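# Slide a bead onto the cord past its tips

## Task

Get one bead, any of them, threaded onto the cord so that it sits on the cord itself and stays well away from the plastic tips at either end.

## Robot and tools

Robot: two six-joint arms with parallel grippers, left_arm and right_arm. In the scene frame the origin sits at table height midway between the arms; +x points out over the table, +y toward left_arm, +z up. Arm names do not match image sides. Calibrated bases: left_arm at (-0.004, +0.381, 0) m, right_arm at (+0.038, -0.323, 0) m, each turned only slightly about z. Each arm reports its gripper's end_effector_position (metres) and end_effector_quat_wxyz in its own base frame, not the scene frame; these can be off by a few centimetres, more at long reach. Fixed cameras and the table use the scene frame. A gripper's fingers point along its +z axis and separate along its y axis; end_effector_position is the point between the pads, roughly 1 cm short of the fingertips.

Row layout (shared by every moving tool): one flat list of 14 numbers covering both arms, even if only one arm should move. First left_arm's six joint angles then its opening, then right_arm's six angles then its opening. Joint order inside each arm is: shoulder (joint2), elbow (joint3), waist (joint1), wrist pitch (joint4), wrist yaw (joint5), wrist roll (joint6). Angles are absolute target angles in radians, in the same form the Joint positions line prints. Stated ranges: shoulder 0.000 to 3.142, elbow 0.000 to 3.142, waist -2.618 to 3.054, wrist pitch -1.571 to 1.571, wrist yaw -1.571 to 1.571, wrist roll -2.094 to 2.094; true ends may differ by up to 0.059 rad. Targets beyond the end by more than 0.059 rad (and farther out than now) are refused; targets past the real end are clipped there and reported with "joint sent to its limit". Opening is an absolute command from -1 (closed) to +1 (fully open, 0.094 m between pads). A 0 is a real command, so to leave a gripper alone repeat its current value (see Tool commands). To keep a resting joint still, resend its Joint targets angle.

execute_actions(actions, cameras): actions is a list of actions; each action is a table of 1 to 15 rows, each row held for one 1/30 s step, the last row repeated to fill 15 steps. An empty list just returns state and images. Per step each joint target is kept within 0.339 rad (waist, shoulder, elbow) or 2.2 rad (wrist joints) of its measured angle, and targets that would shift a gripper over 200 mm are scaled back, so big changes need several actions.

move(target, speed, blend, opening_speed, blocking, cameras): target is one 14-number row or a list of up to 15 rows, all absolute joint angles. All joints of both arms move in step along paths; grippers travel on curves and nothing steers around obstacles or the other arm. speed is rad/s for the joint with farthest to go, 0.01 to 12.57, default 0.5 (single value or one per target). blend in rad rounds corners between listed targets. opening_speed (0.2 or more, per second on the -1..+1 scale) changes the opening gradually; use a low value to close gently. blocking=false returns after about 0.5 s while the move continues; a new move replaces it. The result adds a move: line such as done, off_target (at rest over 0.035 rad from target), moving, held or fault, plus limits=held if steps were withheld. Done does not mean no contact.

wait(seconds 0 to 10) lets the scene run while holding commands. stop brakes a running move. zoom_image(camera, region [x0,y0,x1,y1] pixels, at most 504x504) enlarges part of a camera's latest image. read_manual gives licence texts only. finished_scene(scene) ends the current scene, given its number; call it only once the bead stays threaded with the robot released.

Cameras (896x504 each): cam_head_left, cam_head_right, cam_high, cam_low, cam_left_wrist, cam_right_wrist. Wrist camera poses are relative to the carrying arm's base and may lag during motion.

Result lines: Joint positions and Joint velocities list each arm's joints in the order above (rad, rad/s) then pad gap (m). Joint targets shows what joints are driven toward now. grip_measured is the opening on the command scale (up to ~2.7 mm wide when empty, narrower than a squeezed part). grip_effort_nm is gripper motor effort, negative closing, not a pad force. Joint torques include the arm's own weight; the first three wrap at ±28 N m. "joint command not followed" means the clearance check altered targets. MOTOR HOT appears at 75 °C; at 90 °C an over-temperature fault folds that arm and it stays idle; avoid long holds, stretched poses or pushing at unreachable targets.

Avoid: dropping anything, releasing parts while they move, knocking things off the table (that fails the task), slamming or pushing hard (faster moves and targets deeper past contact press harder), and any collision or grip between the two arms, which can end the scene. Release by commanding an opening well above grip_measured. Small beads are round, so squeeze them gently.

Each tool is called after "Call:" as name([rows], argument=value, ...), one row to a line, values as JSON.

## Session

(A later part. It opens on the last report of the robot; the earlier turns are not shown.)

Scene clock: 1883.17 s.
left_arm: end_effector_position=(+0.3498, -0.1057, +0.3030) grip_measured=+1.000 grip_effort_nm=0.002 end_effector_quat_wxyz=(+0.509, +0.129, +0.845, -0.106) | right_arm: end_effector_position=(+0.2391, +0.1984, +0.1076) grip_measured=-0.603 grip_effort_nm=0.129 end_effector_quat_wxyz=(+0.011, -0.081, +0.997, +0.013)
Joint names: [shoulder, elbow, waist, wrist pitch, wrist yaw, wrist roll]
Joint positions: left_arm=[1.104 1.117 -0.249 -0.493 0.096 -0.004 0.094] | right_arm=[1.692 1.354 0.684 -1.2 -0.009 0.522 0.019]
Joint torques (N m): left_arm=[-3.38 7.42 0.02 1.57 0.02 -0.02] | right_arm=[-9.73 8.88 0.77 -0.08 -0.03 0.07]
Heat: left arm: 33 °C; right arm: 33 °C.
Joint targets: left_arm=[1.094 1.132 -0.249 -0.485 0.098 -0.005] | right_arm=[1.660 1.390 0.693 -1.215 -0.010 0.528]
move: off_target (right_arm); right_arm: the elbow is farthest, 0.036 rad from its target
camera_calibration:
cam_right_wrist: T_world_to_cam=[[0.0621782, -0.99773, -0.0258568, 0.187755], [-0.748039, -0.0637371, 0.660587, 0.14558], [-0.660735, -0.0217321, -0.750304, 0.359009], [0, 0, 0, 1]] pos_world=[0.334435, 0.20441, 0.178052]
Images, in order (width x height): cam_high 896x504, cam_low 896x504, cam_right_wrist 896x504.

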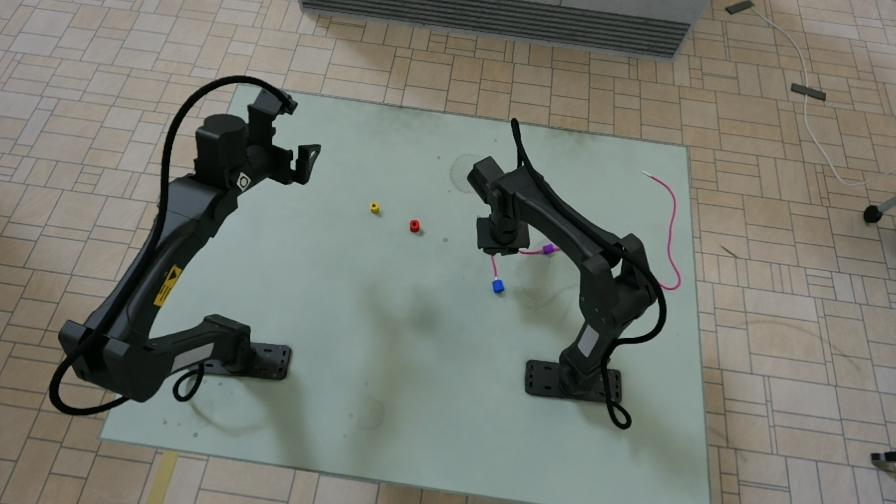

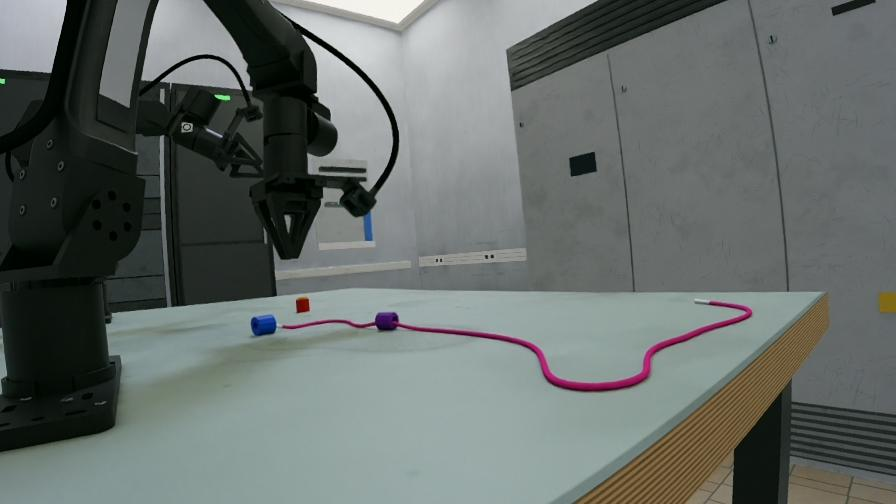

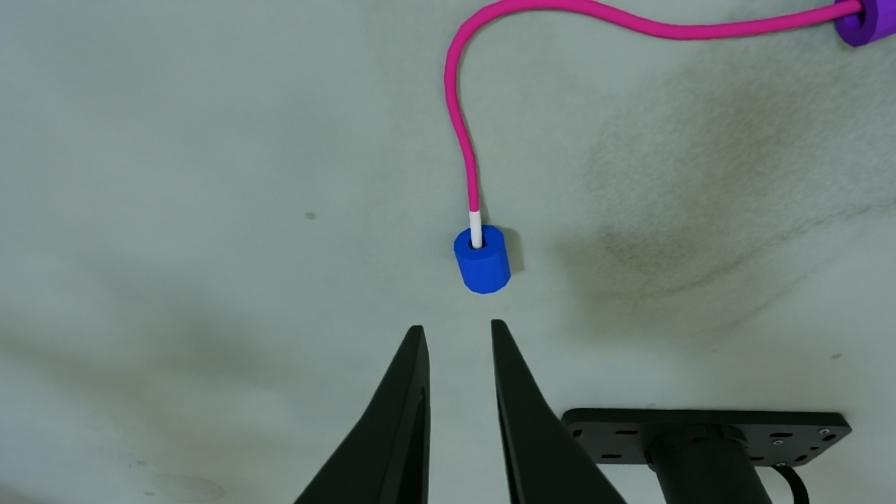

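Call:
move(target=[1.864, 1.453, -0.297, -1.160, 0.0, 0.0, 0.0, 1.660, 1.390, 0.6927, -1.215, -0.01, 0.528, -0.6], speed=0.5, cameras=["cam_left_wrist", "cam_high"])

Scene clock: 1908.43 s.
left_arm: end_effector_position=(+0.3241, -0.0960, +0.0755) grip_measured=+0.002 grip_effort_nm=-0.095 end_effector_quat_wxyz=(-0.008, +0.141, +0.990, -0.002) | right_arm: end_effector_position=(+0.2390, +0.1983, +0.1076) grip_measured=-0.603 grip_effort_nm=0.134 end_effector_quat_wxyz=(+0.010, -0.081, +0.997, +0.013)
Joint names: [shoulder, elbow, waist, wrist pitch, wrist yaw, wrist roll]
Joint positions: left_arm=[1.856 1.424 -0.288 -1.153 0.005 -0.004 0.047] | right_arm=[1.692 1.354 0.684 -1.201 -0.009 0.522 0.019]
Joint torques (N m): left_arm=[-7.64 7.47 -0.73 0.27 -0.06 0.03] | right_arm=[-9.74 8.88 0.77 -0.07 -0.03 0.06]
Heat: left arm: 32 °C; right arm: 32 °C.
Joint targets: left_arm=[1.864 1.453 -0.297 -1.160 0.000 0.000] | right_arm=[1.660 1.390 0.693 -1.215 -0.010 0.528]
move: off_target (right_arm); right_arm: the elbow is farthest, 0.036 rad from its target
camera_calibration:
cam_left_wrist: T_world_to_cam=[[-0.401549, -0.915792, 0.00913415, 0.0460272], [-0.663587, 0.29781, 0.686266, 0.217673], [-0.631197, 0.269508, -0.727293, 0.398486], [0, 0, 0, 1]] pos_world=[0.414451, -0.130069, 0.140014]
Images, in order (width x height): cam_high 896x504, cam_left_wrist 896x504.

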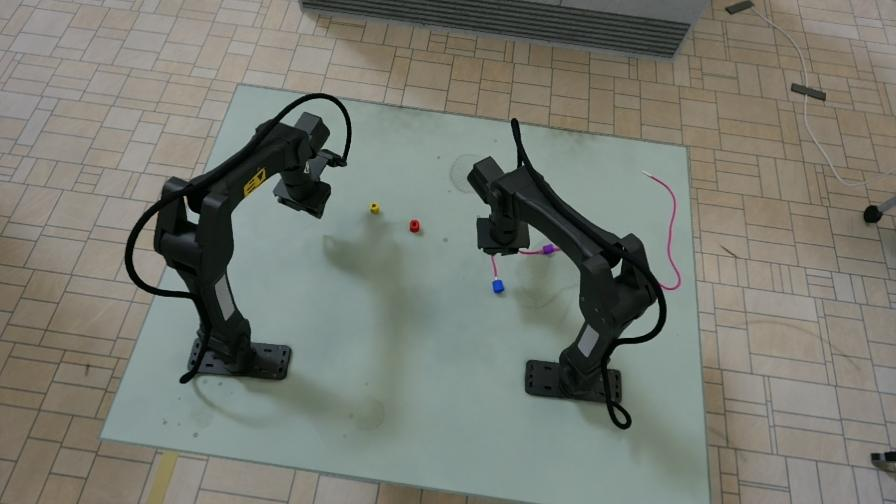

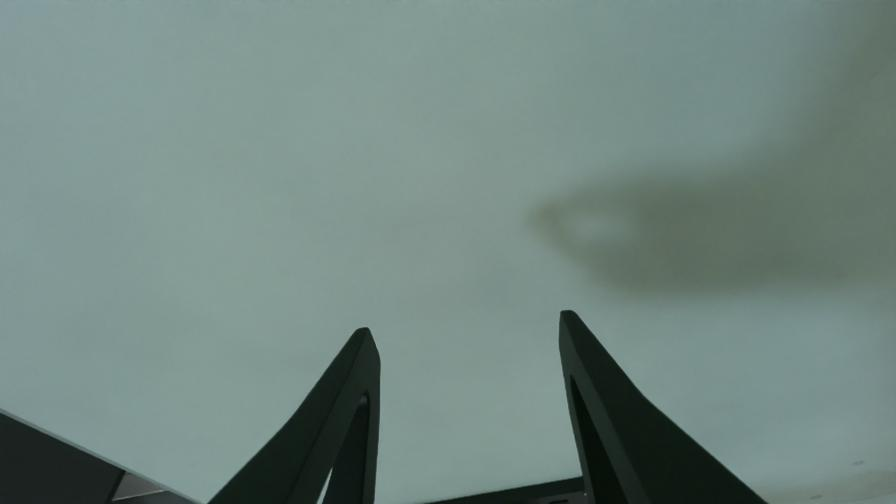

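Call:
move(target=[1.905, 1.2525, -0.297, -0.917, 0.0, 0.0, 0.0, 1.660, 1.390, 0.6927, -1.215, -0.01, 0.528, -0.6], speed=0.25, cameras=["cam_left_wrist"])

Scene clock: 1919.97 s.
left_arm: end_effector_position=(+0.3217, -0.0951, +0.0233) grip_measured=+0.002 grip_effort_nm=-0.100 end_effector_quat_wxyz=(-0.001, +0.141, +0.990, -0.002) | right_arm: end_effector_position=(+0.2390, +0.1983, +0.1076) grip_measured=-0.603 grip_effort_nm=0.139 end_effector_quat_wxyz=(+0.010, -0.081, +0.997, +0.013)
Joint names: [shoulder, elbow, waist, wrist pitch, wrist yaw, wrist roll]
Joint positions: left_arm=[1.891 1.254 -0.288 -0.934 0.005 -0.004 0.047] | right_arm=[1.692 1.354 0.684 -1.201 -0.009 0.522 0.019]
Joint torques (N m): left_arm=[-7.21 4.81 -0.73 0.48 -0.06 0.03] | right_arm=[-9.69 8.85 0.7 -0.08 -0.04 0.07]
Heat: left arm: 30 °C; right arm: 32 °C.
Joint targets: left_arm=[1.905 1.253 -0.297 -0.917 0.000 0.000] | right_arm=[1.660 1.390 0.693 -1.215 -0.010 0.528]
move: off_target (right_arm); right_arm: the elbow is farthest, 0.036 rad from its target
camera_calibration:
cam_left_wrist: T_world_to_cam=[[-0.401732, -0.915733, 0.00663349, 0.0464273], [-0.67294, 0.300116, 0.676079, 0.255223], [-0.621099, 0.267139, -0.736799, 0.355569], [0, 0, 0, 1]] pos_world=[0.411245, -0.129068, 0.0891242]
Images, in order (width x height): cam_left_wrist 896x504.

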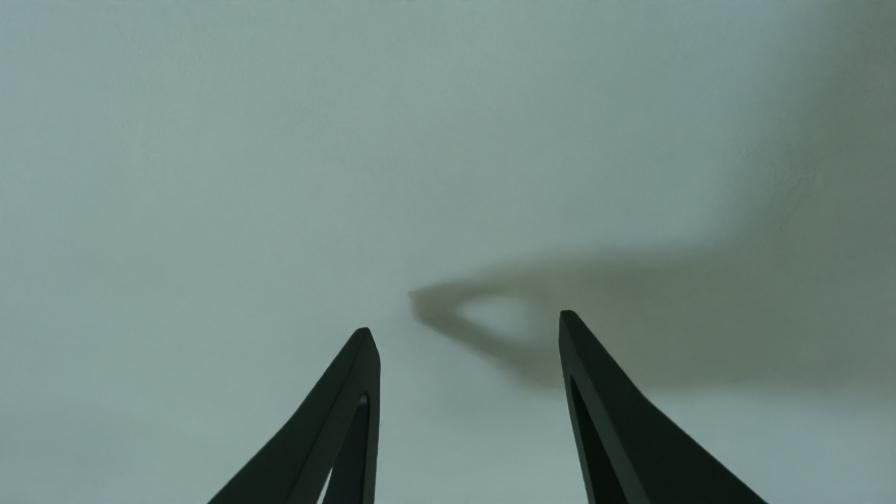

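Call:
move(target=[1.920, 1.229, -0.297, -0.879, 0.0, 0.0, 0.0, 1.660, 1.390, 0.6927, -1.215, -0.01, 0.528, -0.6], speed=0.1, cameras=["cam_left_wrist"])

Scene clock: 1940.47 s.
left_arm: end_effector_position=(+0.3221, -0.0952, +0.0141) grip_measured=+0.002 grip_effort_nm=-0.095 end_effector_quat_wxyz=(+0.001, +0.141, +0.990, -0.002) | right_arm: end_effector_position=(+0.2390, +0.1983, +0.1076) grip_measured=-0.603 grip_effort_nm=0.134 end_effector_quat_wxyz=(+0.010, -0.081, +0.997, +0.013)
Joint names: [shoulder, elbow, waist, wrist pitch, wrist yaw, wrist roll]
Joint positions: left_arm=[1.904 1.232 -0.288 -0.897 0.004 -0.004 0.047] | right_arm=[1.692 1.354 0.684 -1.201 -0.009 0.522 0.019]
Joint torques (N m): left_arm=[-7.09 4.63 -0.73 0.48 -0.05 0.03] | right_arm=[-9.78 8.85 0.72 -0.06 -0.04 0.09]
Heat: left arm: 29 °C; right arm: 32 °C.
Joint targets: left_arm=[1.920 1.229 -0.297 -0.879 0.000 0.000] | right_arm=[1.660 1.390 0.693 -1.215 -0.010 0.528]
move: off_target (right_arm); right_arm: the elbow is farthest, 0.036 rad from its target
camera_calibration:
cam_left_wrist: T_world_to_cam=[[-0.401708, -0.915749, 0.00593592, 0.0466105], [-0.674698, 0.300337, 0.674226, 0.262274], [-0.619204, 0.266837, -0.738501, 0.348455], [0, 0, 0, 1]] pos_world=[0.411444, -0.129068, 0.0802259]
Images, in order (width x height): cam_left_wrist 896x504.

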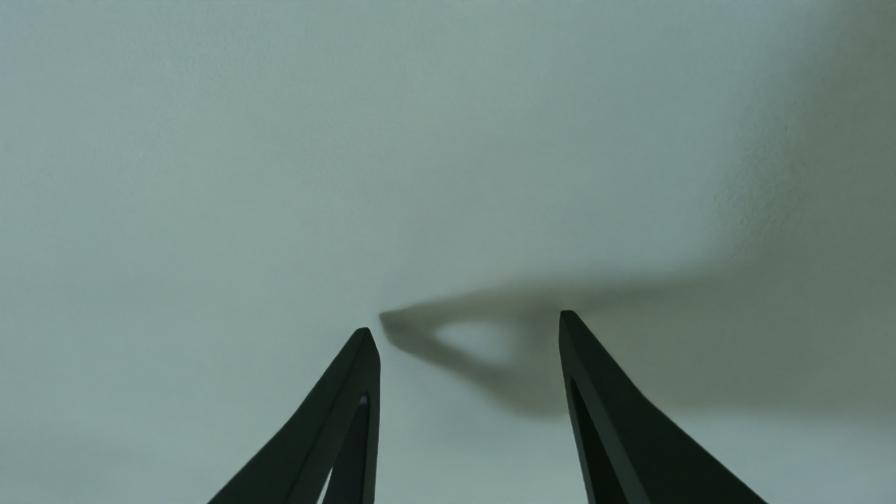

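Call:
move(target=[1.926, 1.219, -0.297, -0.863, 0.0, 0.0, 0.0, 1.660, 1.390, 0.6927, -1.215, -0.01, 0.528, -0.6], speed=0.1, cameras=["cam_left_wrist"])

Scene clock: 1947.23 s.
left_arm: end_effector_position=(+0.3220, -0.0951, +0.0104) grip_measured=+0.002 grip_effort_nm=-0.090 end_effector_quat_wxyz=(+0.001, +0.141, +0.990, -0.002) | right_arm: end_effector_position=(+0.2390, +0.1983, +0.1076) grip_measured=-0.603 grip_effort_nm=0.129 end_effector_quat_wxyz=(+0.010, -0.081, +0.997, +0.013)
Joint names: [shoulder, elbow, waist, wrist pitch, wrist yaw, wrist roll]
Joint positions: left_arm=[1.909 1.223 -0.288 -0.881 0.004 -0.004 0.047] | right_arm=[1.692 1.354 0.684 -1.201 -0.009 0.522 0.019]
Joint torques (N m): left_arm=[-7.06 4.57 -0.75 0.47 -0.05 0.03] | right_arm=[-9.81 8.9 0.73 -0.06 -0.03 0.09]
Heat: left arm: 28 °C; right arm: 32 °C.
Joint targets: left_arm=[1.926 1.219 -0.297 -0.863 0.000 0.000] | right_arm=[1.660 1.390 0.693 -1.215 -0.010 0.528]
move: off_target (right_arm); right_arm: the elbow is farthest, 0.036 rad from its target
camera_calibration:
cam_left_wrist: T_world_to_cam=[[-0.401736, -0.915737, 0.00588132, 0.0465691], [-0.6752, 0.300538, 0.673633, 0.264911], [-0.618638, 0.266651, -0.739043, 0.345383], [0, 0, 0, 1]] pos_world=[0.411243, -0.129068, 0.0765265]
Images, in order (width x height): cam_left_wrist 896x504.

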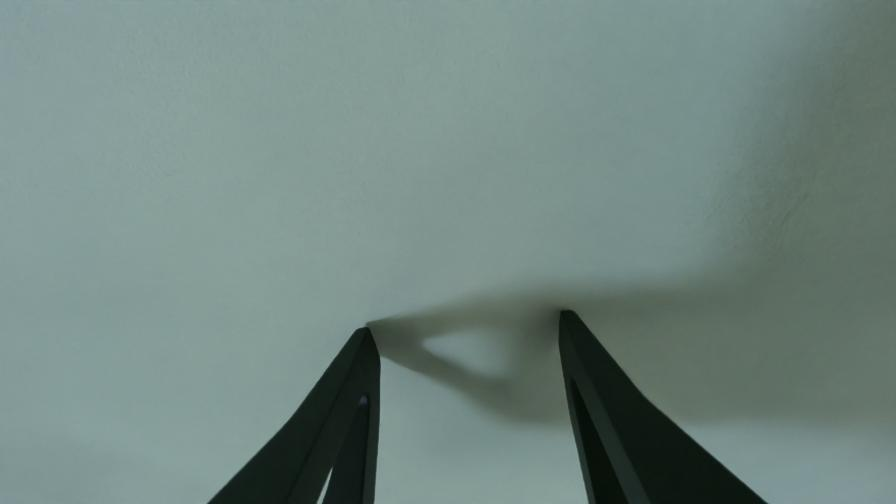

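Call:
move([
  [1.926, 1.219, -0.297, -0.863, 0.0, 0.0, 0.3, 1.660, 1.390, 0.2, -1.215, -0.01, 0.2, -0.6],
  [2.461, 2.369, -0.753, -1.465, 0.0, 0.0, 0.6, 1.660, 1.390, 0.0, -1.215, -0.01, 0.0, -0.6],
], speed=0.5, cameras=["cam_left_wrist", "cam_high"])

Scene clock: 1974.93 s.
left_arm: end_effector_position=(+0.3468, -0.3238, +0.0775) grip_measured=+0.598 grip_effort_nm=0.105 end_effector_quat_wxyz=(+0.008, +0.366, +0.931, -0.003) | right_arm: end_effector_position=(+0.3099, +0.0055, +0.1076) grip_measured=-0.603 grip_effort_nm=0.134 end_effector_quat_wxyz=(+0.014, -0.001, +1.000, +0.006)
Joint names: [shoulder, elbow, waist, wrist pitch, wrist yaw, wrist roll]
Joint positions: left_arm=[2.436 2.339 -0.753 -1.458 0 -0.004 0.075] | right_arm=[1.692 1.354 0.007 -1.203 -0.013 0.005 0.019]
Joint torques (N m): left_arm=[-10.91 7.53 0.03 0.3 -0.01 0.04] | right_arm=[-9.76 8.9 -0.58 -0.02 0.01 -0.04]
Heat: left arm: 27 °C; right arm: 32 °C.
Joint targets: left_arm=[2.461 2.369 -0.753 -1.465 0.000 0.000] | right_arm=[1.660 1.390 0.000 -1.215 -0.010 0.000]
move: off_target (right_arm); right_arm: the elbow is farthest, 0.036 rad from its target
camera_calibration:
cam_left_wrist: T_world_to_cam=[[-0.769998, -0.638047, -0.000357984, 0.064806], [-0.477142, 0.575445, 0.664228, 0.326193], [-0.423603, 0.511625, -0.74753, 0.483696], [0, 0, 0, 1]] pos_world=[0.410436, -0.393827, 0.144934]
Images, in order (width x height): cam_high 896x504, cam_left_wrist 896x504.

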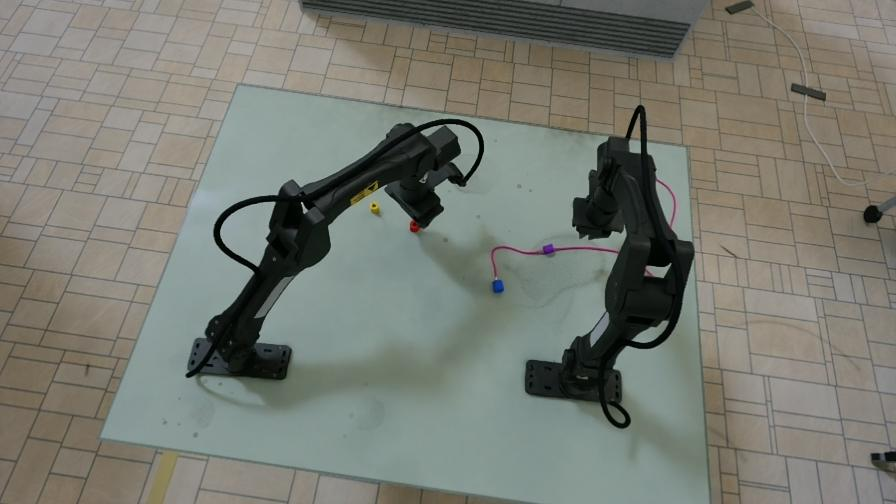

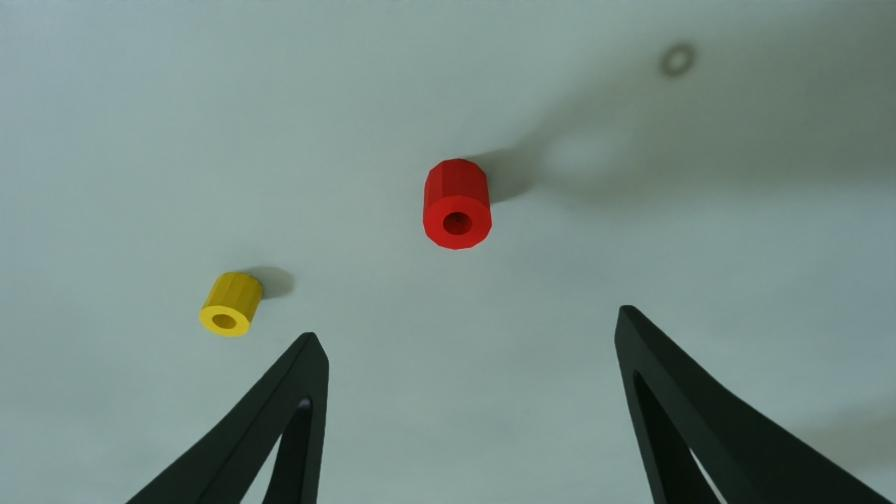

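Call:
move([
  [2.471, 2.106, -0.735, -1.2085, 0.0, 0.0, 0.6, 1.660, 1.390, 0.0, -1.215, -0.01, 0.0, -0.6],
  [2.471, 2.106, -0.735, -1.2085, 0.0, 0.0, -0.65, 1.660, 1.390, 0.0, -1.215, -0.01, 0.0, -0.6],
], speed=0.2, opening_speed=0.4, cameras=["cam_left_wrist"])

Scene clock: 2004.07 s.
left_arm: end_effector_position=(+0.3509, -0.3212, +0.0128) grip_measured=-0.561 grip_effort_nm=-1.023 end_effector_quat_wxyz=(+0.003, +0.361, +0.932, -0.001) | right_arm: end_effector_position=(+0.3098, +0.0055, +0.1076) grip_measured=-0.603 grip_effort_nm=0.129 end_effector_quat_wxyz=(+0.014, -0.002, +1.000, +0.006)
Joint names: [shoulder, elbow, waist, wrist pitch, wrist yaw, wrist roll]
Joint positions: left_arm=[2.45 2.108 -0.743 -1.222 0 -0.004 0.021] | right_arm=[1.692 1.354 0.007 -1.204 -0.013 0.004 0.019]
Joint torques (N m): left_arm=[-11.4 5.11 0.7 0.47 -0.01 0.03] | right_arm=[-9.69 8.87 -0.64 -0.04 0 -0.04]
Heat: left arm: 27 °C; right arm: 33 °C.
Joint targets: left_arm=[2.471 2.106 -0.735 -1.208 0.000 0.000] | right_arm=[1.660 1.390 0.000 -1.215 -0.010 0.000]
move: off_target (right_arm); right_arm: the elbow is farthest, 0.036 rad from its target
camera_calibration:
cam_left_wrist: T_world_to_cam=[[-0.763589, -0.645701, 0.00091477, 0.0649652], [-0.477792, 0.565976, 0.671853, 0.366736], [-0.434334, 0.512583, -0.740684, 0.439565], [0, 0, 0, 1]] pos_world=[0.415748, -0.390929, 0.079126]
Images, in order (width x height): cam_left_wrist 896x504.

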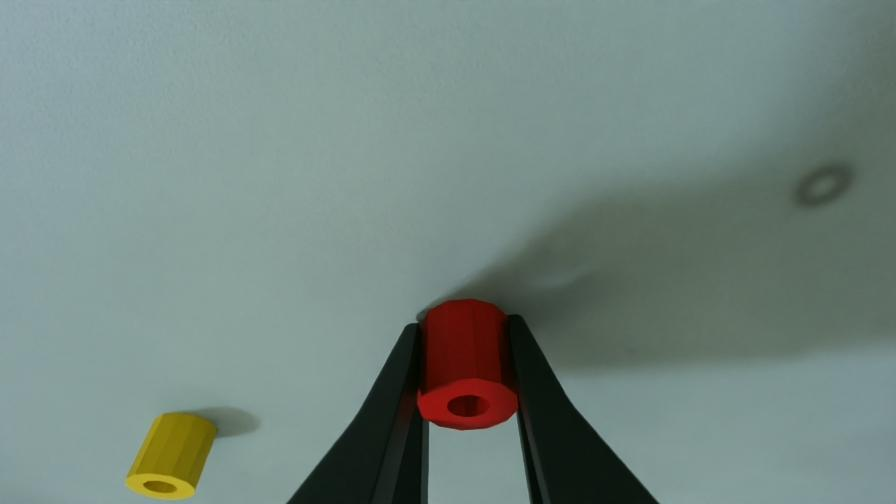

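Call:
move([
  [2.38, 2.369, -0.735, -1.465, 0.0, 0.0, -0.65, 1.660, 1.390, 0.0, -1.215, -0.01, 0.0, -0.6],
  [1.82, 0.75, -0.735, 0.63, 0.0, 0.0, -0.65, 1.660, 1.390, 0.0, -1.215, -0.01, 0.0, -0.6],
], speed=[0.25, 0.5], cameras=["cam_left_wrist", "cam_low", "cam_high"])

Scene clock: 2067.37 s.
left_arm: end_effector_position=(+0.3500, -0.3204, +0.0540) grip_measured=-0.562 grip_effort_nm=-1.028 end_effector_quat_wxyz=(+0.467, +0.313, +0.807, -0.182) | right_arm: end_effector_position=(+0.3098, +0.0055, +0.1076) grip_measured=-0.603 grip_effort_nm=0.129 end_effector_quat_wxyz=(+0.014, -0.002, +1.000, +0.006)
Joint names: [shoulder, elbow, waist, wrist pitch, wrist yaw, wrist roll]
Joint positions: left_arm=[1.867 0.753 -0.743 0.593 0 -0.002 0.021] | right_arm=[1.692 1.354 0.007 -1.204 -0.013 0.004 0.019]
Joint torques (N m): left_arm=[-12.18 4.6 0.69 1.78 -0.02 0.01] | right_arm=[-9.78 8.98 -0.58 -0.05 0.01 -0.03]
Heat: left arm: 27 °C; right arm: 33 °C.
Joint targets: left_arm=[1.820 0.750 -0.735 0.630 0.000 0.000] | right_arm=[1.660 1.390 0.000 -1.215 -0.010 0.000]
move: off_target (left_arm, right_arm); left_arm: the shoulder is farthest, 0.047 rad from its target; right_arm: the elbow is farthest, 0.036 rad from its target
camera_calibration:
cam_left_wrist: T_world_to_cam=[[-0.719079, -0.686237, -0.109566, 0.042139], [-0.63518, 0.712993, -0.296964, 0.492679], [0.281907, -0.143946, -0.948582, 0.0196359], [0, 0, 0, 1]] pos_world=[0.337706, -0.319532, 0.169551]
Images, in order (width x height): cam_high 896x504, cam_low 896x504, cam_left_wrist 896x504.

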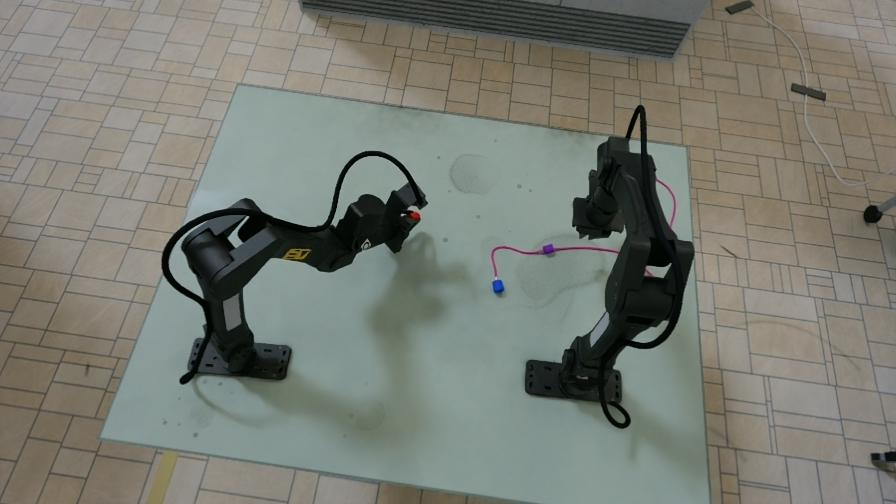

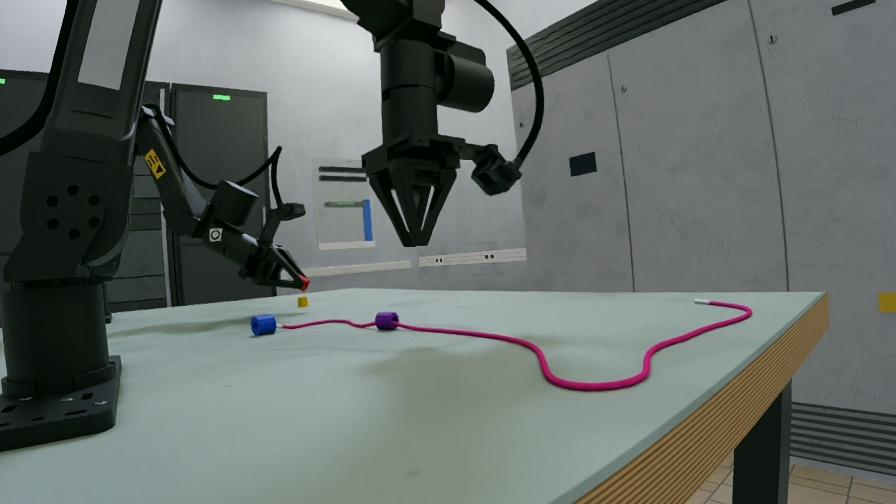

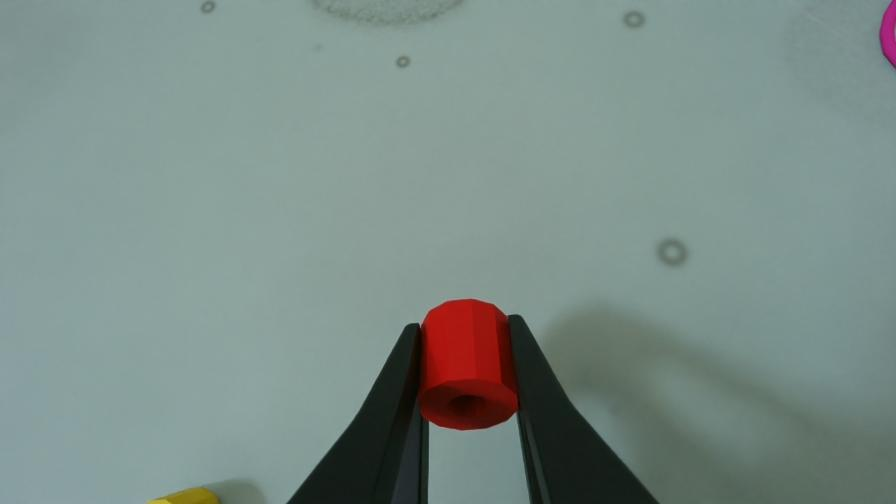

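Call:
move(target=[2.039, 0.75, -0.735, 0.785, 0.0, 0.0, -0.65, 1.660, 1.390, 0.0, -1.215, -0.01, 0.0, -0.6], speed=0.15, cameras=["cam_left_wrist", "cam_low", "cam_high"])

Call:
zoom_image(camera="cam_low", region=[200, 240, 340, 340])

Scene clock: 2087.83 s.
left_arm: end_effector_position=(+0.3554, -0.3253, +0.0193) grip_measured=-0.562 grip_effort_nm=-1.028 end_effector_quat_wxyz=(+0.471, +0.313, +0.804, -0.184) | right_arm: end_effector_position=(+0.3098, +0.0055, +0.1076) grip_measured=-0.603 grip_effort_nm=0.129 end_effector_quat_wxyz=(+0.014, -0.002, +1.000, +0.006)
Joint names: [shoulder, elbow, waist, wrist pitch, wrist yaw, wrist roll]
Joint positions: left_arm=[2.019 0.753 -0.743 0.754 0 -0.002 0.021] | right_arm=[1.692 1.354 0.007 -1.204 -0.013 0.004 0.019]
Joint torques (N m): left_arm=[-7.05 4 0.68 1.79 -0.01 0] | right_arm=[-9.77 8.92 -0.58 -0.03 0 -0.04]
Heat: left arm: 27 °C; right arm: 33 °C.
Joint targets: left_arm=[2.039 0.750 -0.735 0.785 0.000 0.000] | right_arm=[1.660 1.390 0.000 -1.215 -0.010 0.000]
move: off_target (right_arm); right_arm: the elbow is farthest, 0.036 rad from its target
camera_calibration:
cam_left_wrist: T_world_to_cam=[[-0.718322, -0.686935, -0.110157, 0.0383349], [-0.633064, 0.711058, -0.305983, 0.488087], [0.288519, -0.150058, -0.945642, -0.020006], [0, 0, 0, 1]] pos_world=[0.3423, -0.323727, 0.134651]
Images, in order (width x height): cam_high 896x504, cam_low 896x504, cam_left_wrist 896x504.

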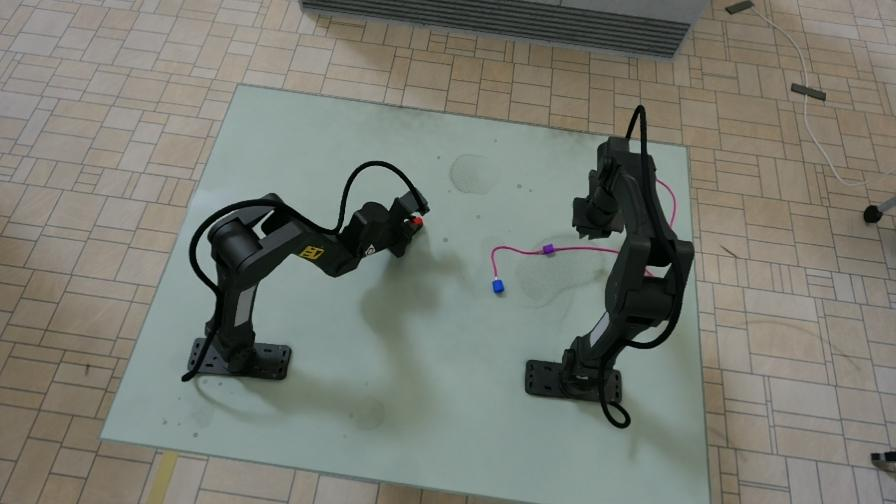

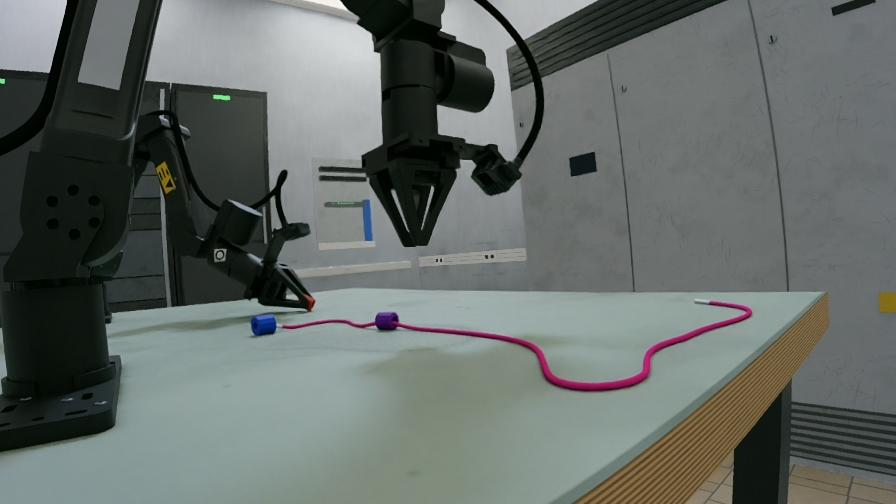

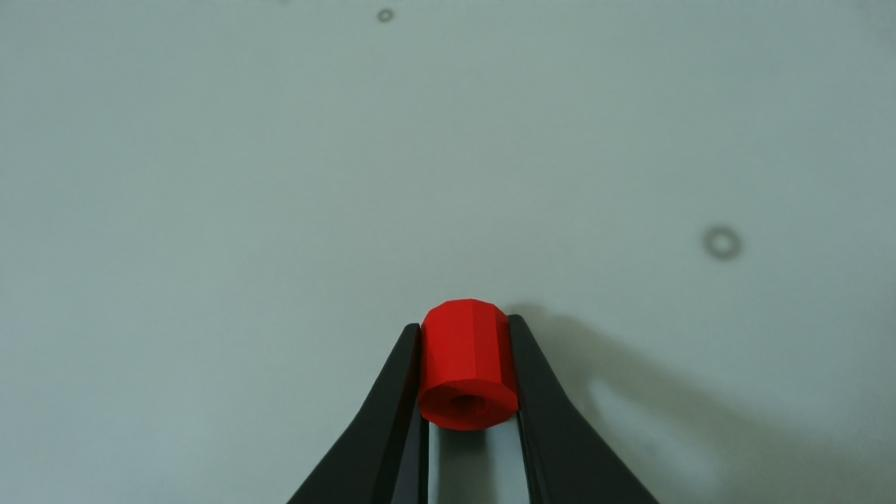

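Scaled by 3.600 from the camera's 896x504 image, which has a finer 1280x720 frame.

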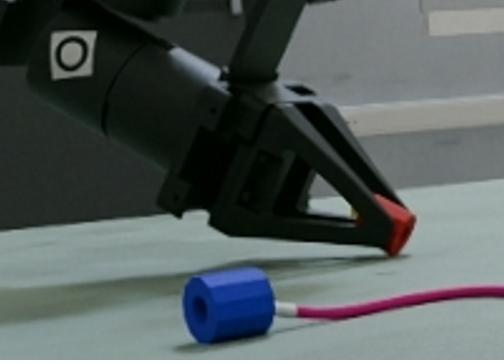

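Call:
move([
  [2.051, 0.75, -0.735, 0.797, 0.0, 0.0, -0.65, 1.660, 1.390, 0.0, -1.215, -0.01, 0.0, -0.6],
  [2.051, 0.75, -0.735, 0.797, 0.0, 0.0, -0.35, 1.660, 1.390, 0.0, -1.215, -0.01, 0.0, -0.6],
], speed=[0.1, 0.1], opening_speed=0.25, cameras=["cam_left_wrist", "cam_low"])

Call:
zoom_image(camera="cam_low", region=[250, 270, 350, 340])

Scene clock: 2099.57 s.
left_arm: end_effector_position=(+0.3562, -0.3261, +0.0173) grip_measured=-0.352 grip_effort_nm=0.100 end_effector_quat_wxyz=(+0.473, +0.312, +0.803, -0.185) | right_arm: end_effector_position=(+0.3098, +0.0055, +0.1076) grip_measured=-0.603 grip_effort_nm=0.129 end_effector_quat_wxyz=(+0.014, -0.002, +1.000, +0.006)
Joint names: [shoulder, elbow, waist, wrist pitch, wrist yaw, wrist roll]
Joint positions: left_arm=[2.032 0.753 -0.743 0.775 0 -0.002 0.03] | right_arm=[1.692 1.354 0.007 -1.204 -0.013 0.004 0.019]
Joint torques (N m): left_arm=[-7.17 3.93 0.68 1.68 -0.01 0] | right_arm=[-9.8 8.91 -0.61 -0.05 0 -0.03]
Heat: left arm: 28 °C; right arm: 33 °C.
Joint targets: left_arm=[2.051 0.750 -0.735 0.797 0.000 0.000] | right_arm=[1.660 1.390 0.000 -1.215 -0.010 0.000]
move: off_target (right_arm); right_arm: the elbow is farthest, 0.036 rad from its target
camera_calibration:
cam_left_wrist: T_world_to_cam=[[-0.717779, -0.687432, -0.110589, 0.0378337], [-0.631606, 0.709697, -0.312096, 0.487743], [0.29303, -0.154168, -0.943592, -0.0251762], [0, 0, 0, 1]] pos_world=[0.342596, -0.324023, 0.132651]
Images, in order (width x height): cam_low 896x504, cam_left_wrist 896x504.

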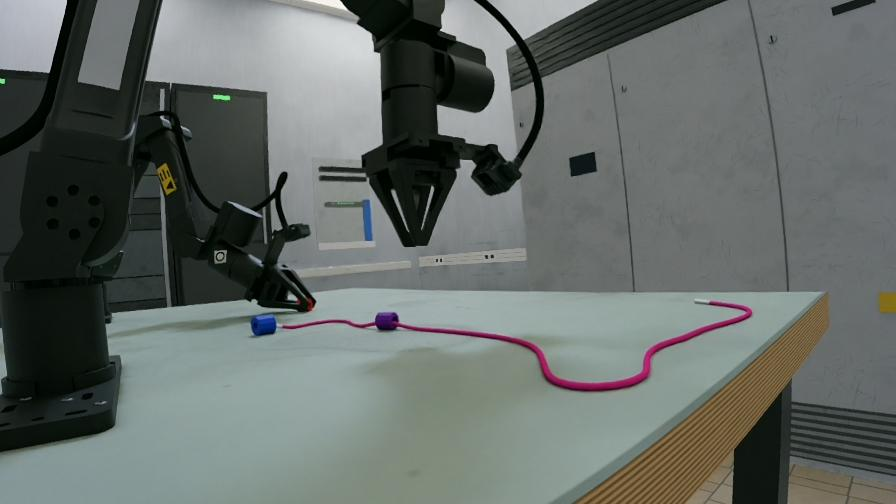

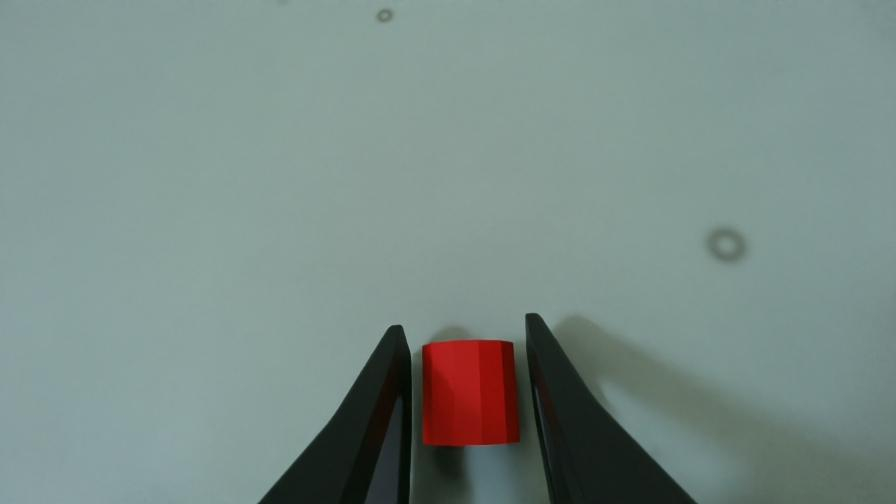

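Scaled by 5.040 from the camera's 896x504 image, which has a finer 1280x720 frame.

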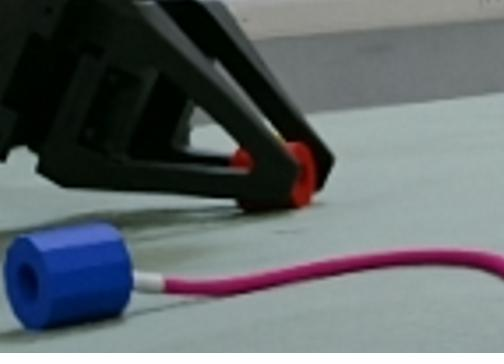

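Call:
move([
  [2.051, 0.75, -0.735, 0.797, 0.0, 0.0, 0.0, 1.660, 1.390, 0.0, -1.215, -0.01, 0.0, -0.6],
  [1.60, 0.75, -0.735, 0.40, 0.0, 0.0, 0.0, 1.660, 1.390, 0.0, -1.215, -0.01, 0.0, -0.6],
  [1.094, 1.132, -0.249, -0.485, 0.098, -0.005, 1.0, 1.660, 1.390, 0.0, -1.215, -0.01, 0.0, -0.6],
], speed=[0.1, 0.3, 0.5], opening_speed=0.5, cameras=["cam_low", "cam_high", "cam_left_wrist"])

Scene clock: 2117.43 s.
left_arm: end_effector_position=(+0.3500, -0.1069, +0.2961) grip_measured=+0.998 grip_effort_nm=0.100 end_effector_quat_wxyz=(+0.502, +0.131, +0.848, -0.104) | right_arm: end_effector_position=(+0.3098, +0.0055, +0.1076) grip_measured=-0.603 grip_effort_nm=0.139 end_effector_quat_wxyz=(+0.014, -0.002, +1.000, +0.006)
Joint names: [shoulder, elbow, waist, wrist pitch, wrist yaw, wrist roll]
Joint positions: left_arm=[1.109 1.105 -0.256 -0.492 0.089 -0.002 0.094] | right_arm=[1.692 1.354 0.007 -1.204 -0.013 0.004 0.019]
Joint torques (N m): left_arm=[-3.96 8.46 0.54 1.54 0.09 -0.05] | right_arm=[-9.77 8.91 -0.59 -0.05 0.01 -0.03]
Heat: left arm: 28 °C; right arm: 33 °C.
Joint targets: left_arm=[1.094 1.132 -0.249 -0.485 0.098 -0.005] | right_arm=[1.660 1.390 0.000 -1.215 -0.010 0.000]
move: off_target (right_arm); right_arm: the elbow is farthest, 0.036 rad from its target
camera_calibration:
cam_left_wrist: T_world_to_cam=[[-0.385498, -0.920094, -0.0694177, 0.0615263], [-0.862899, 0.386133, -0.326046, 0.465746], [0.326797, -0.0657894, -0.942802, 0.270841], [0, 0, 0, 1]] pos_world=[0.3371, -0.105412, 0.411474]
Images, in order (width x height): cam_high 896x504, cam_low 896x504, cam_left_wrist 896x504.

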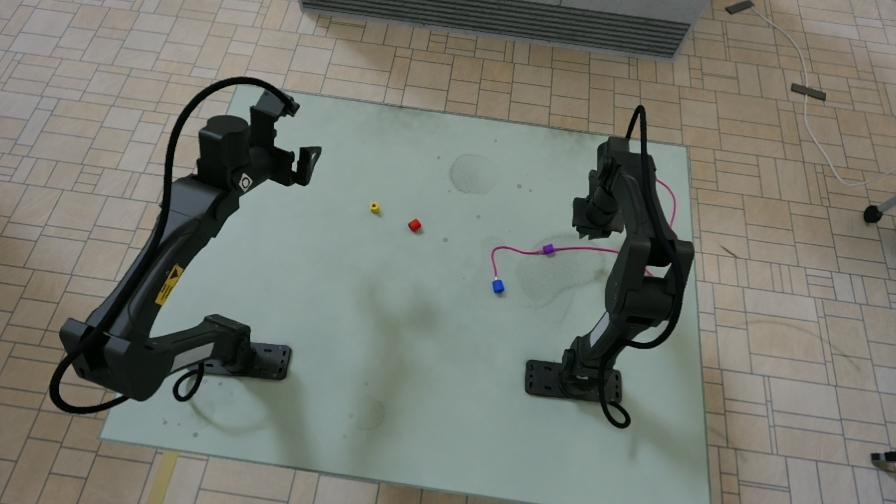

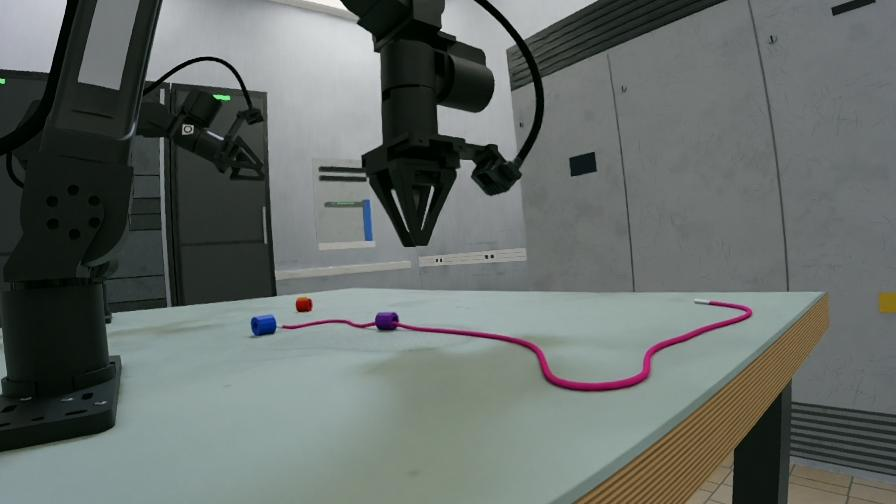

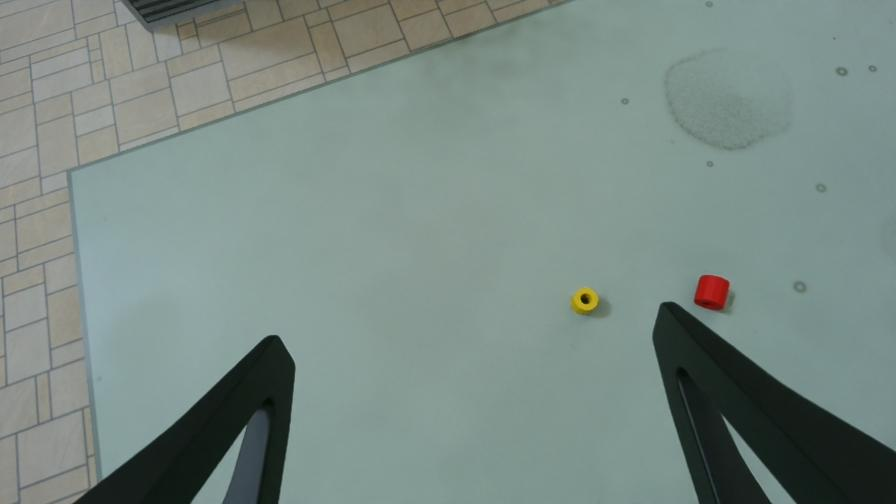

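Call:
finished_scene(scene=1)

The scene is finished: the task was done.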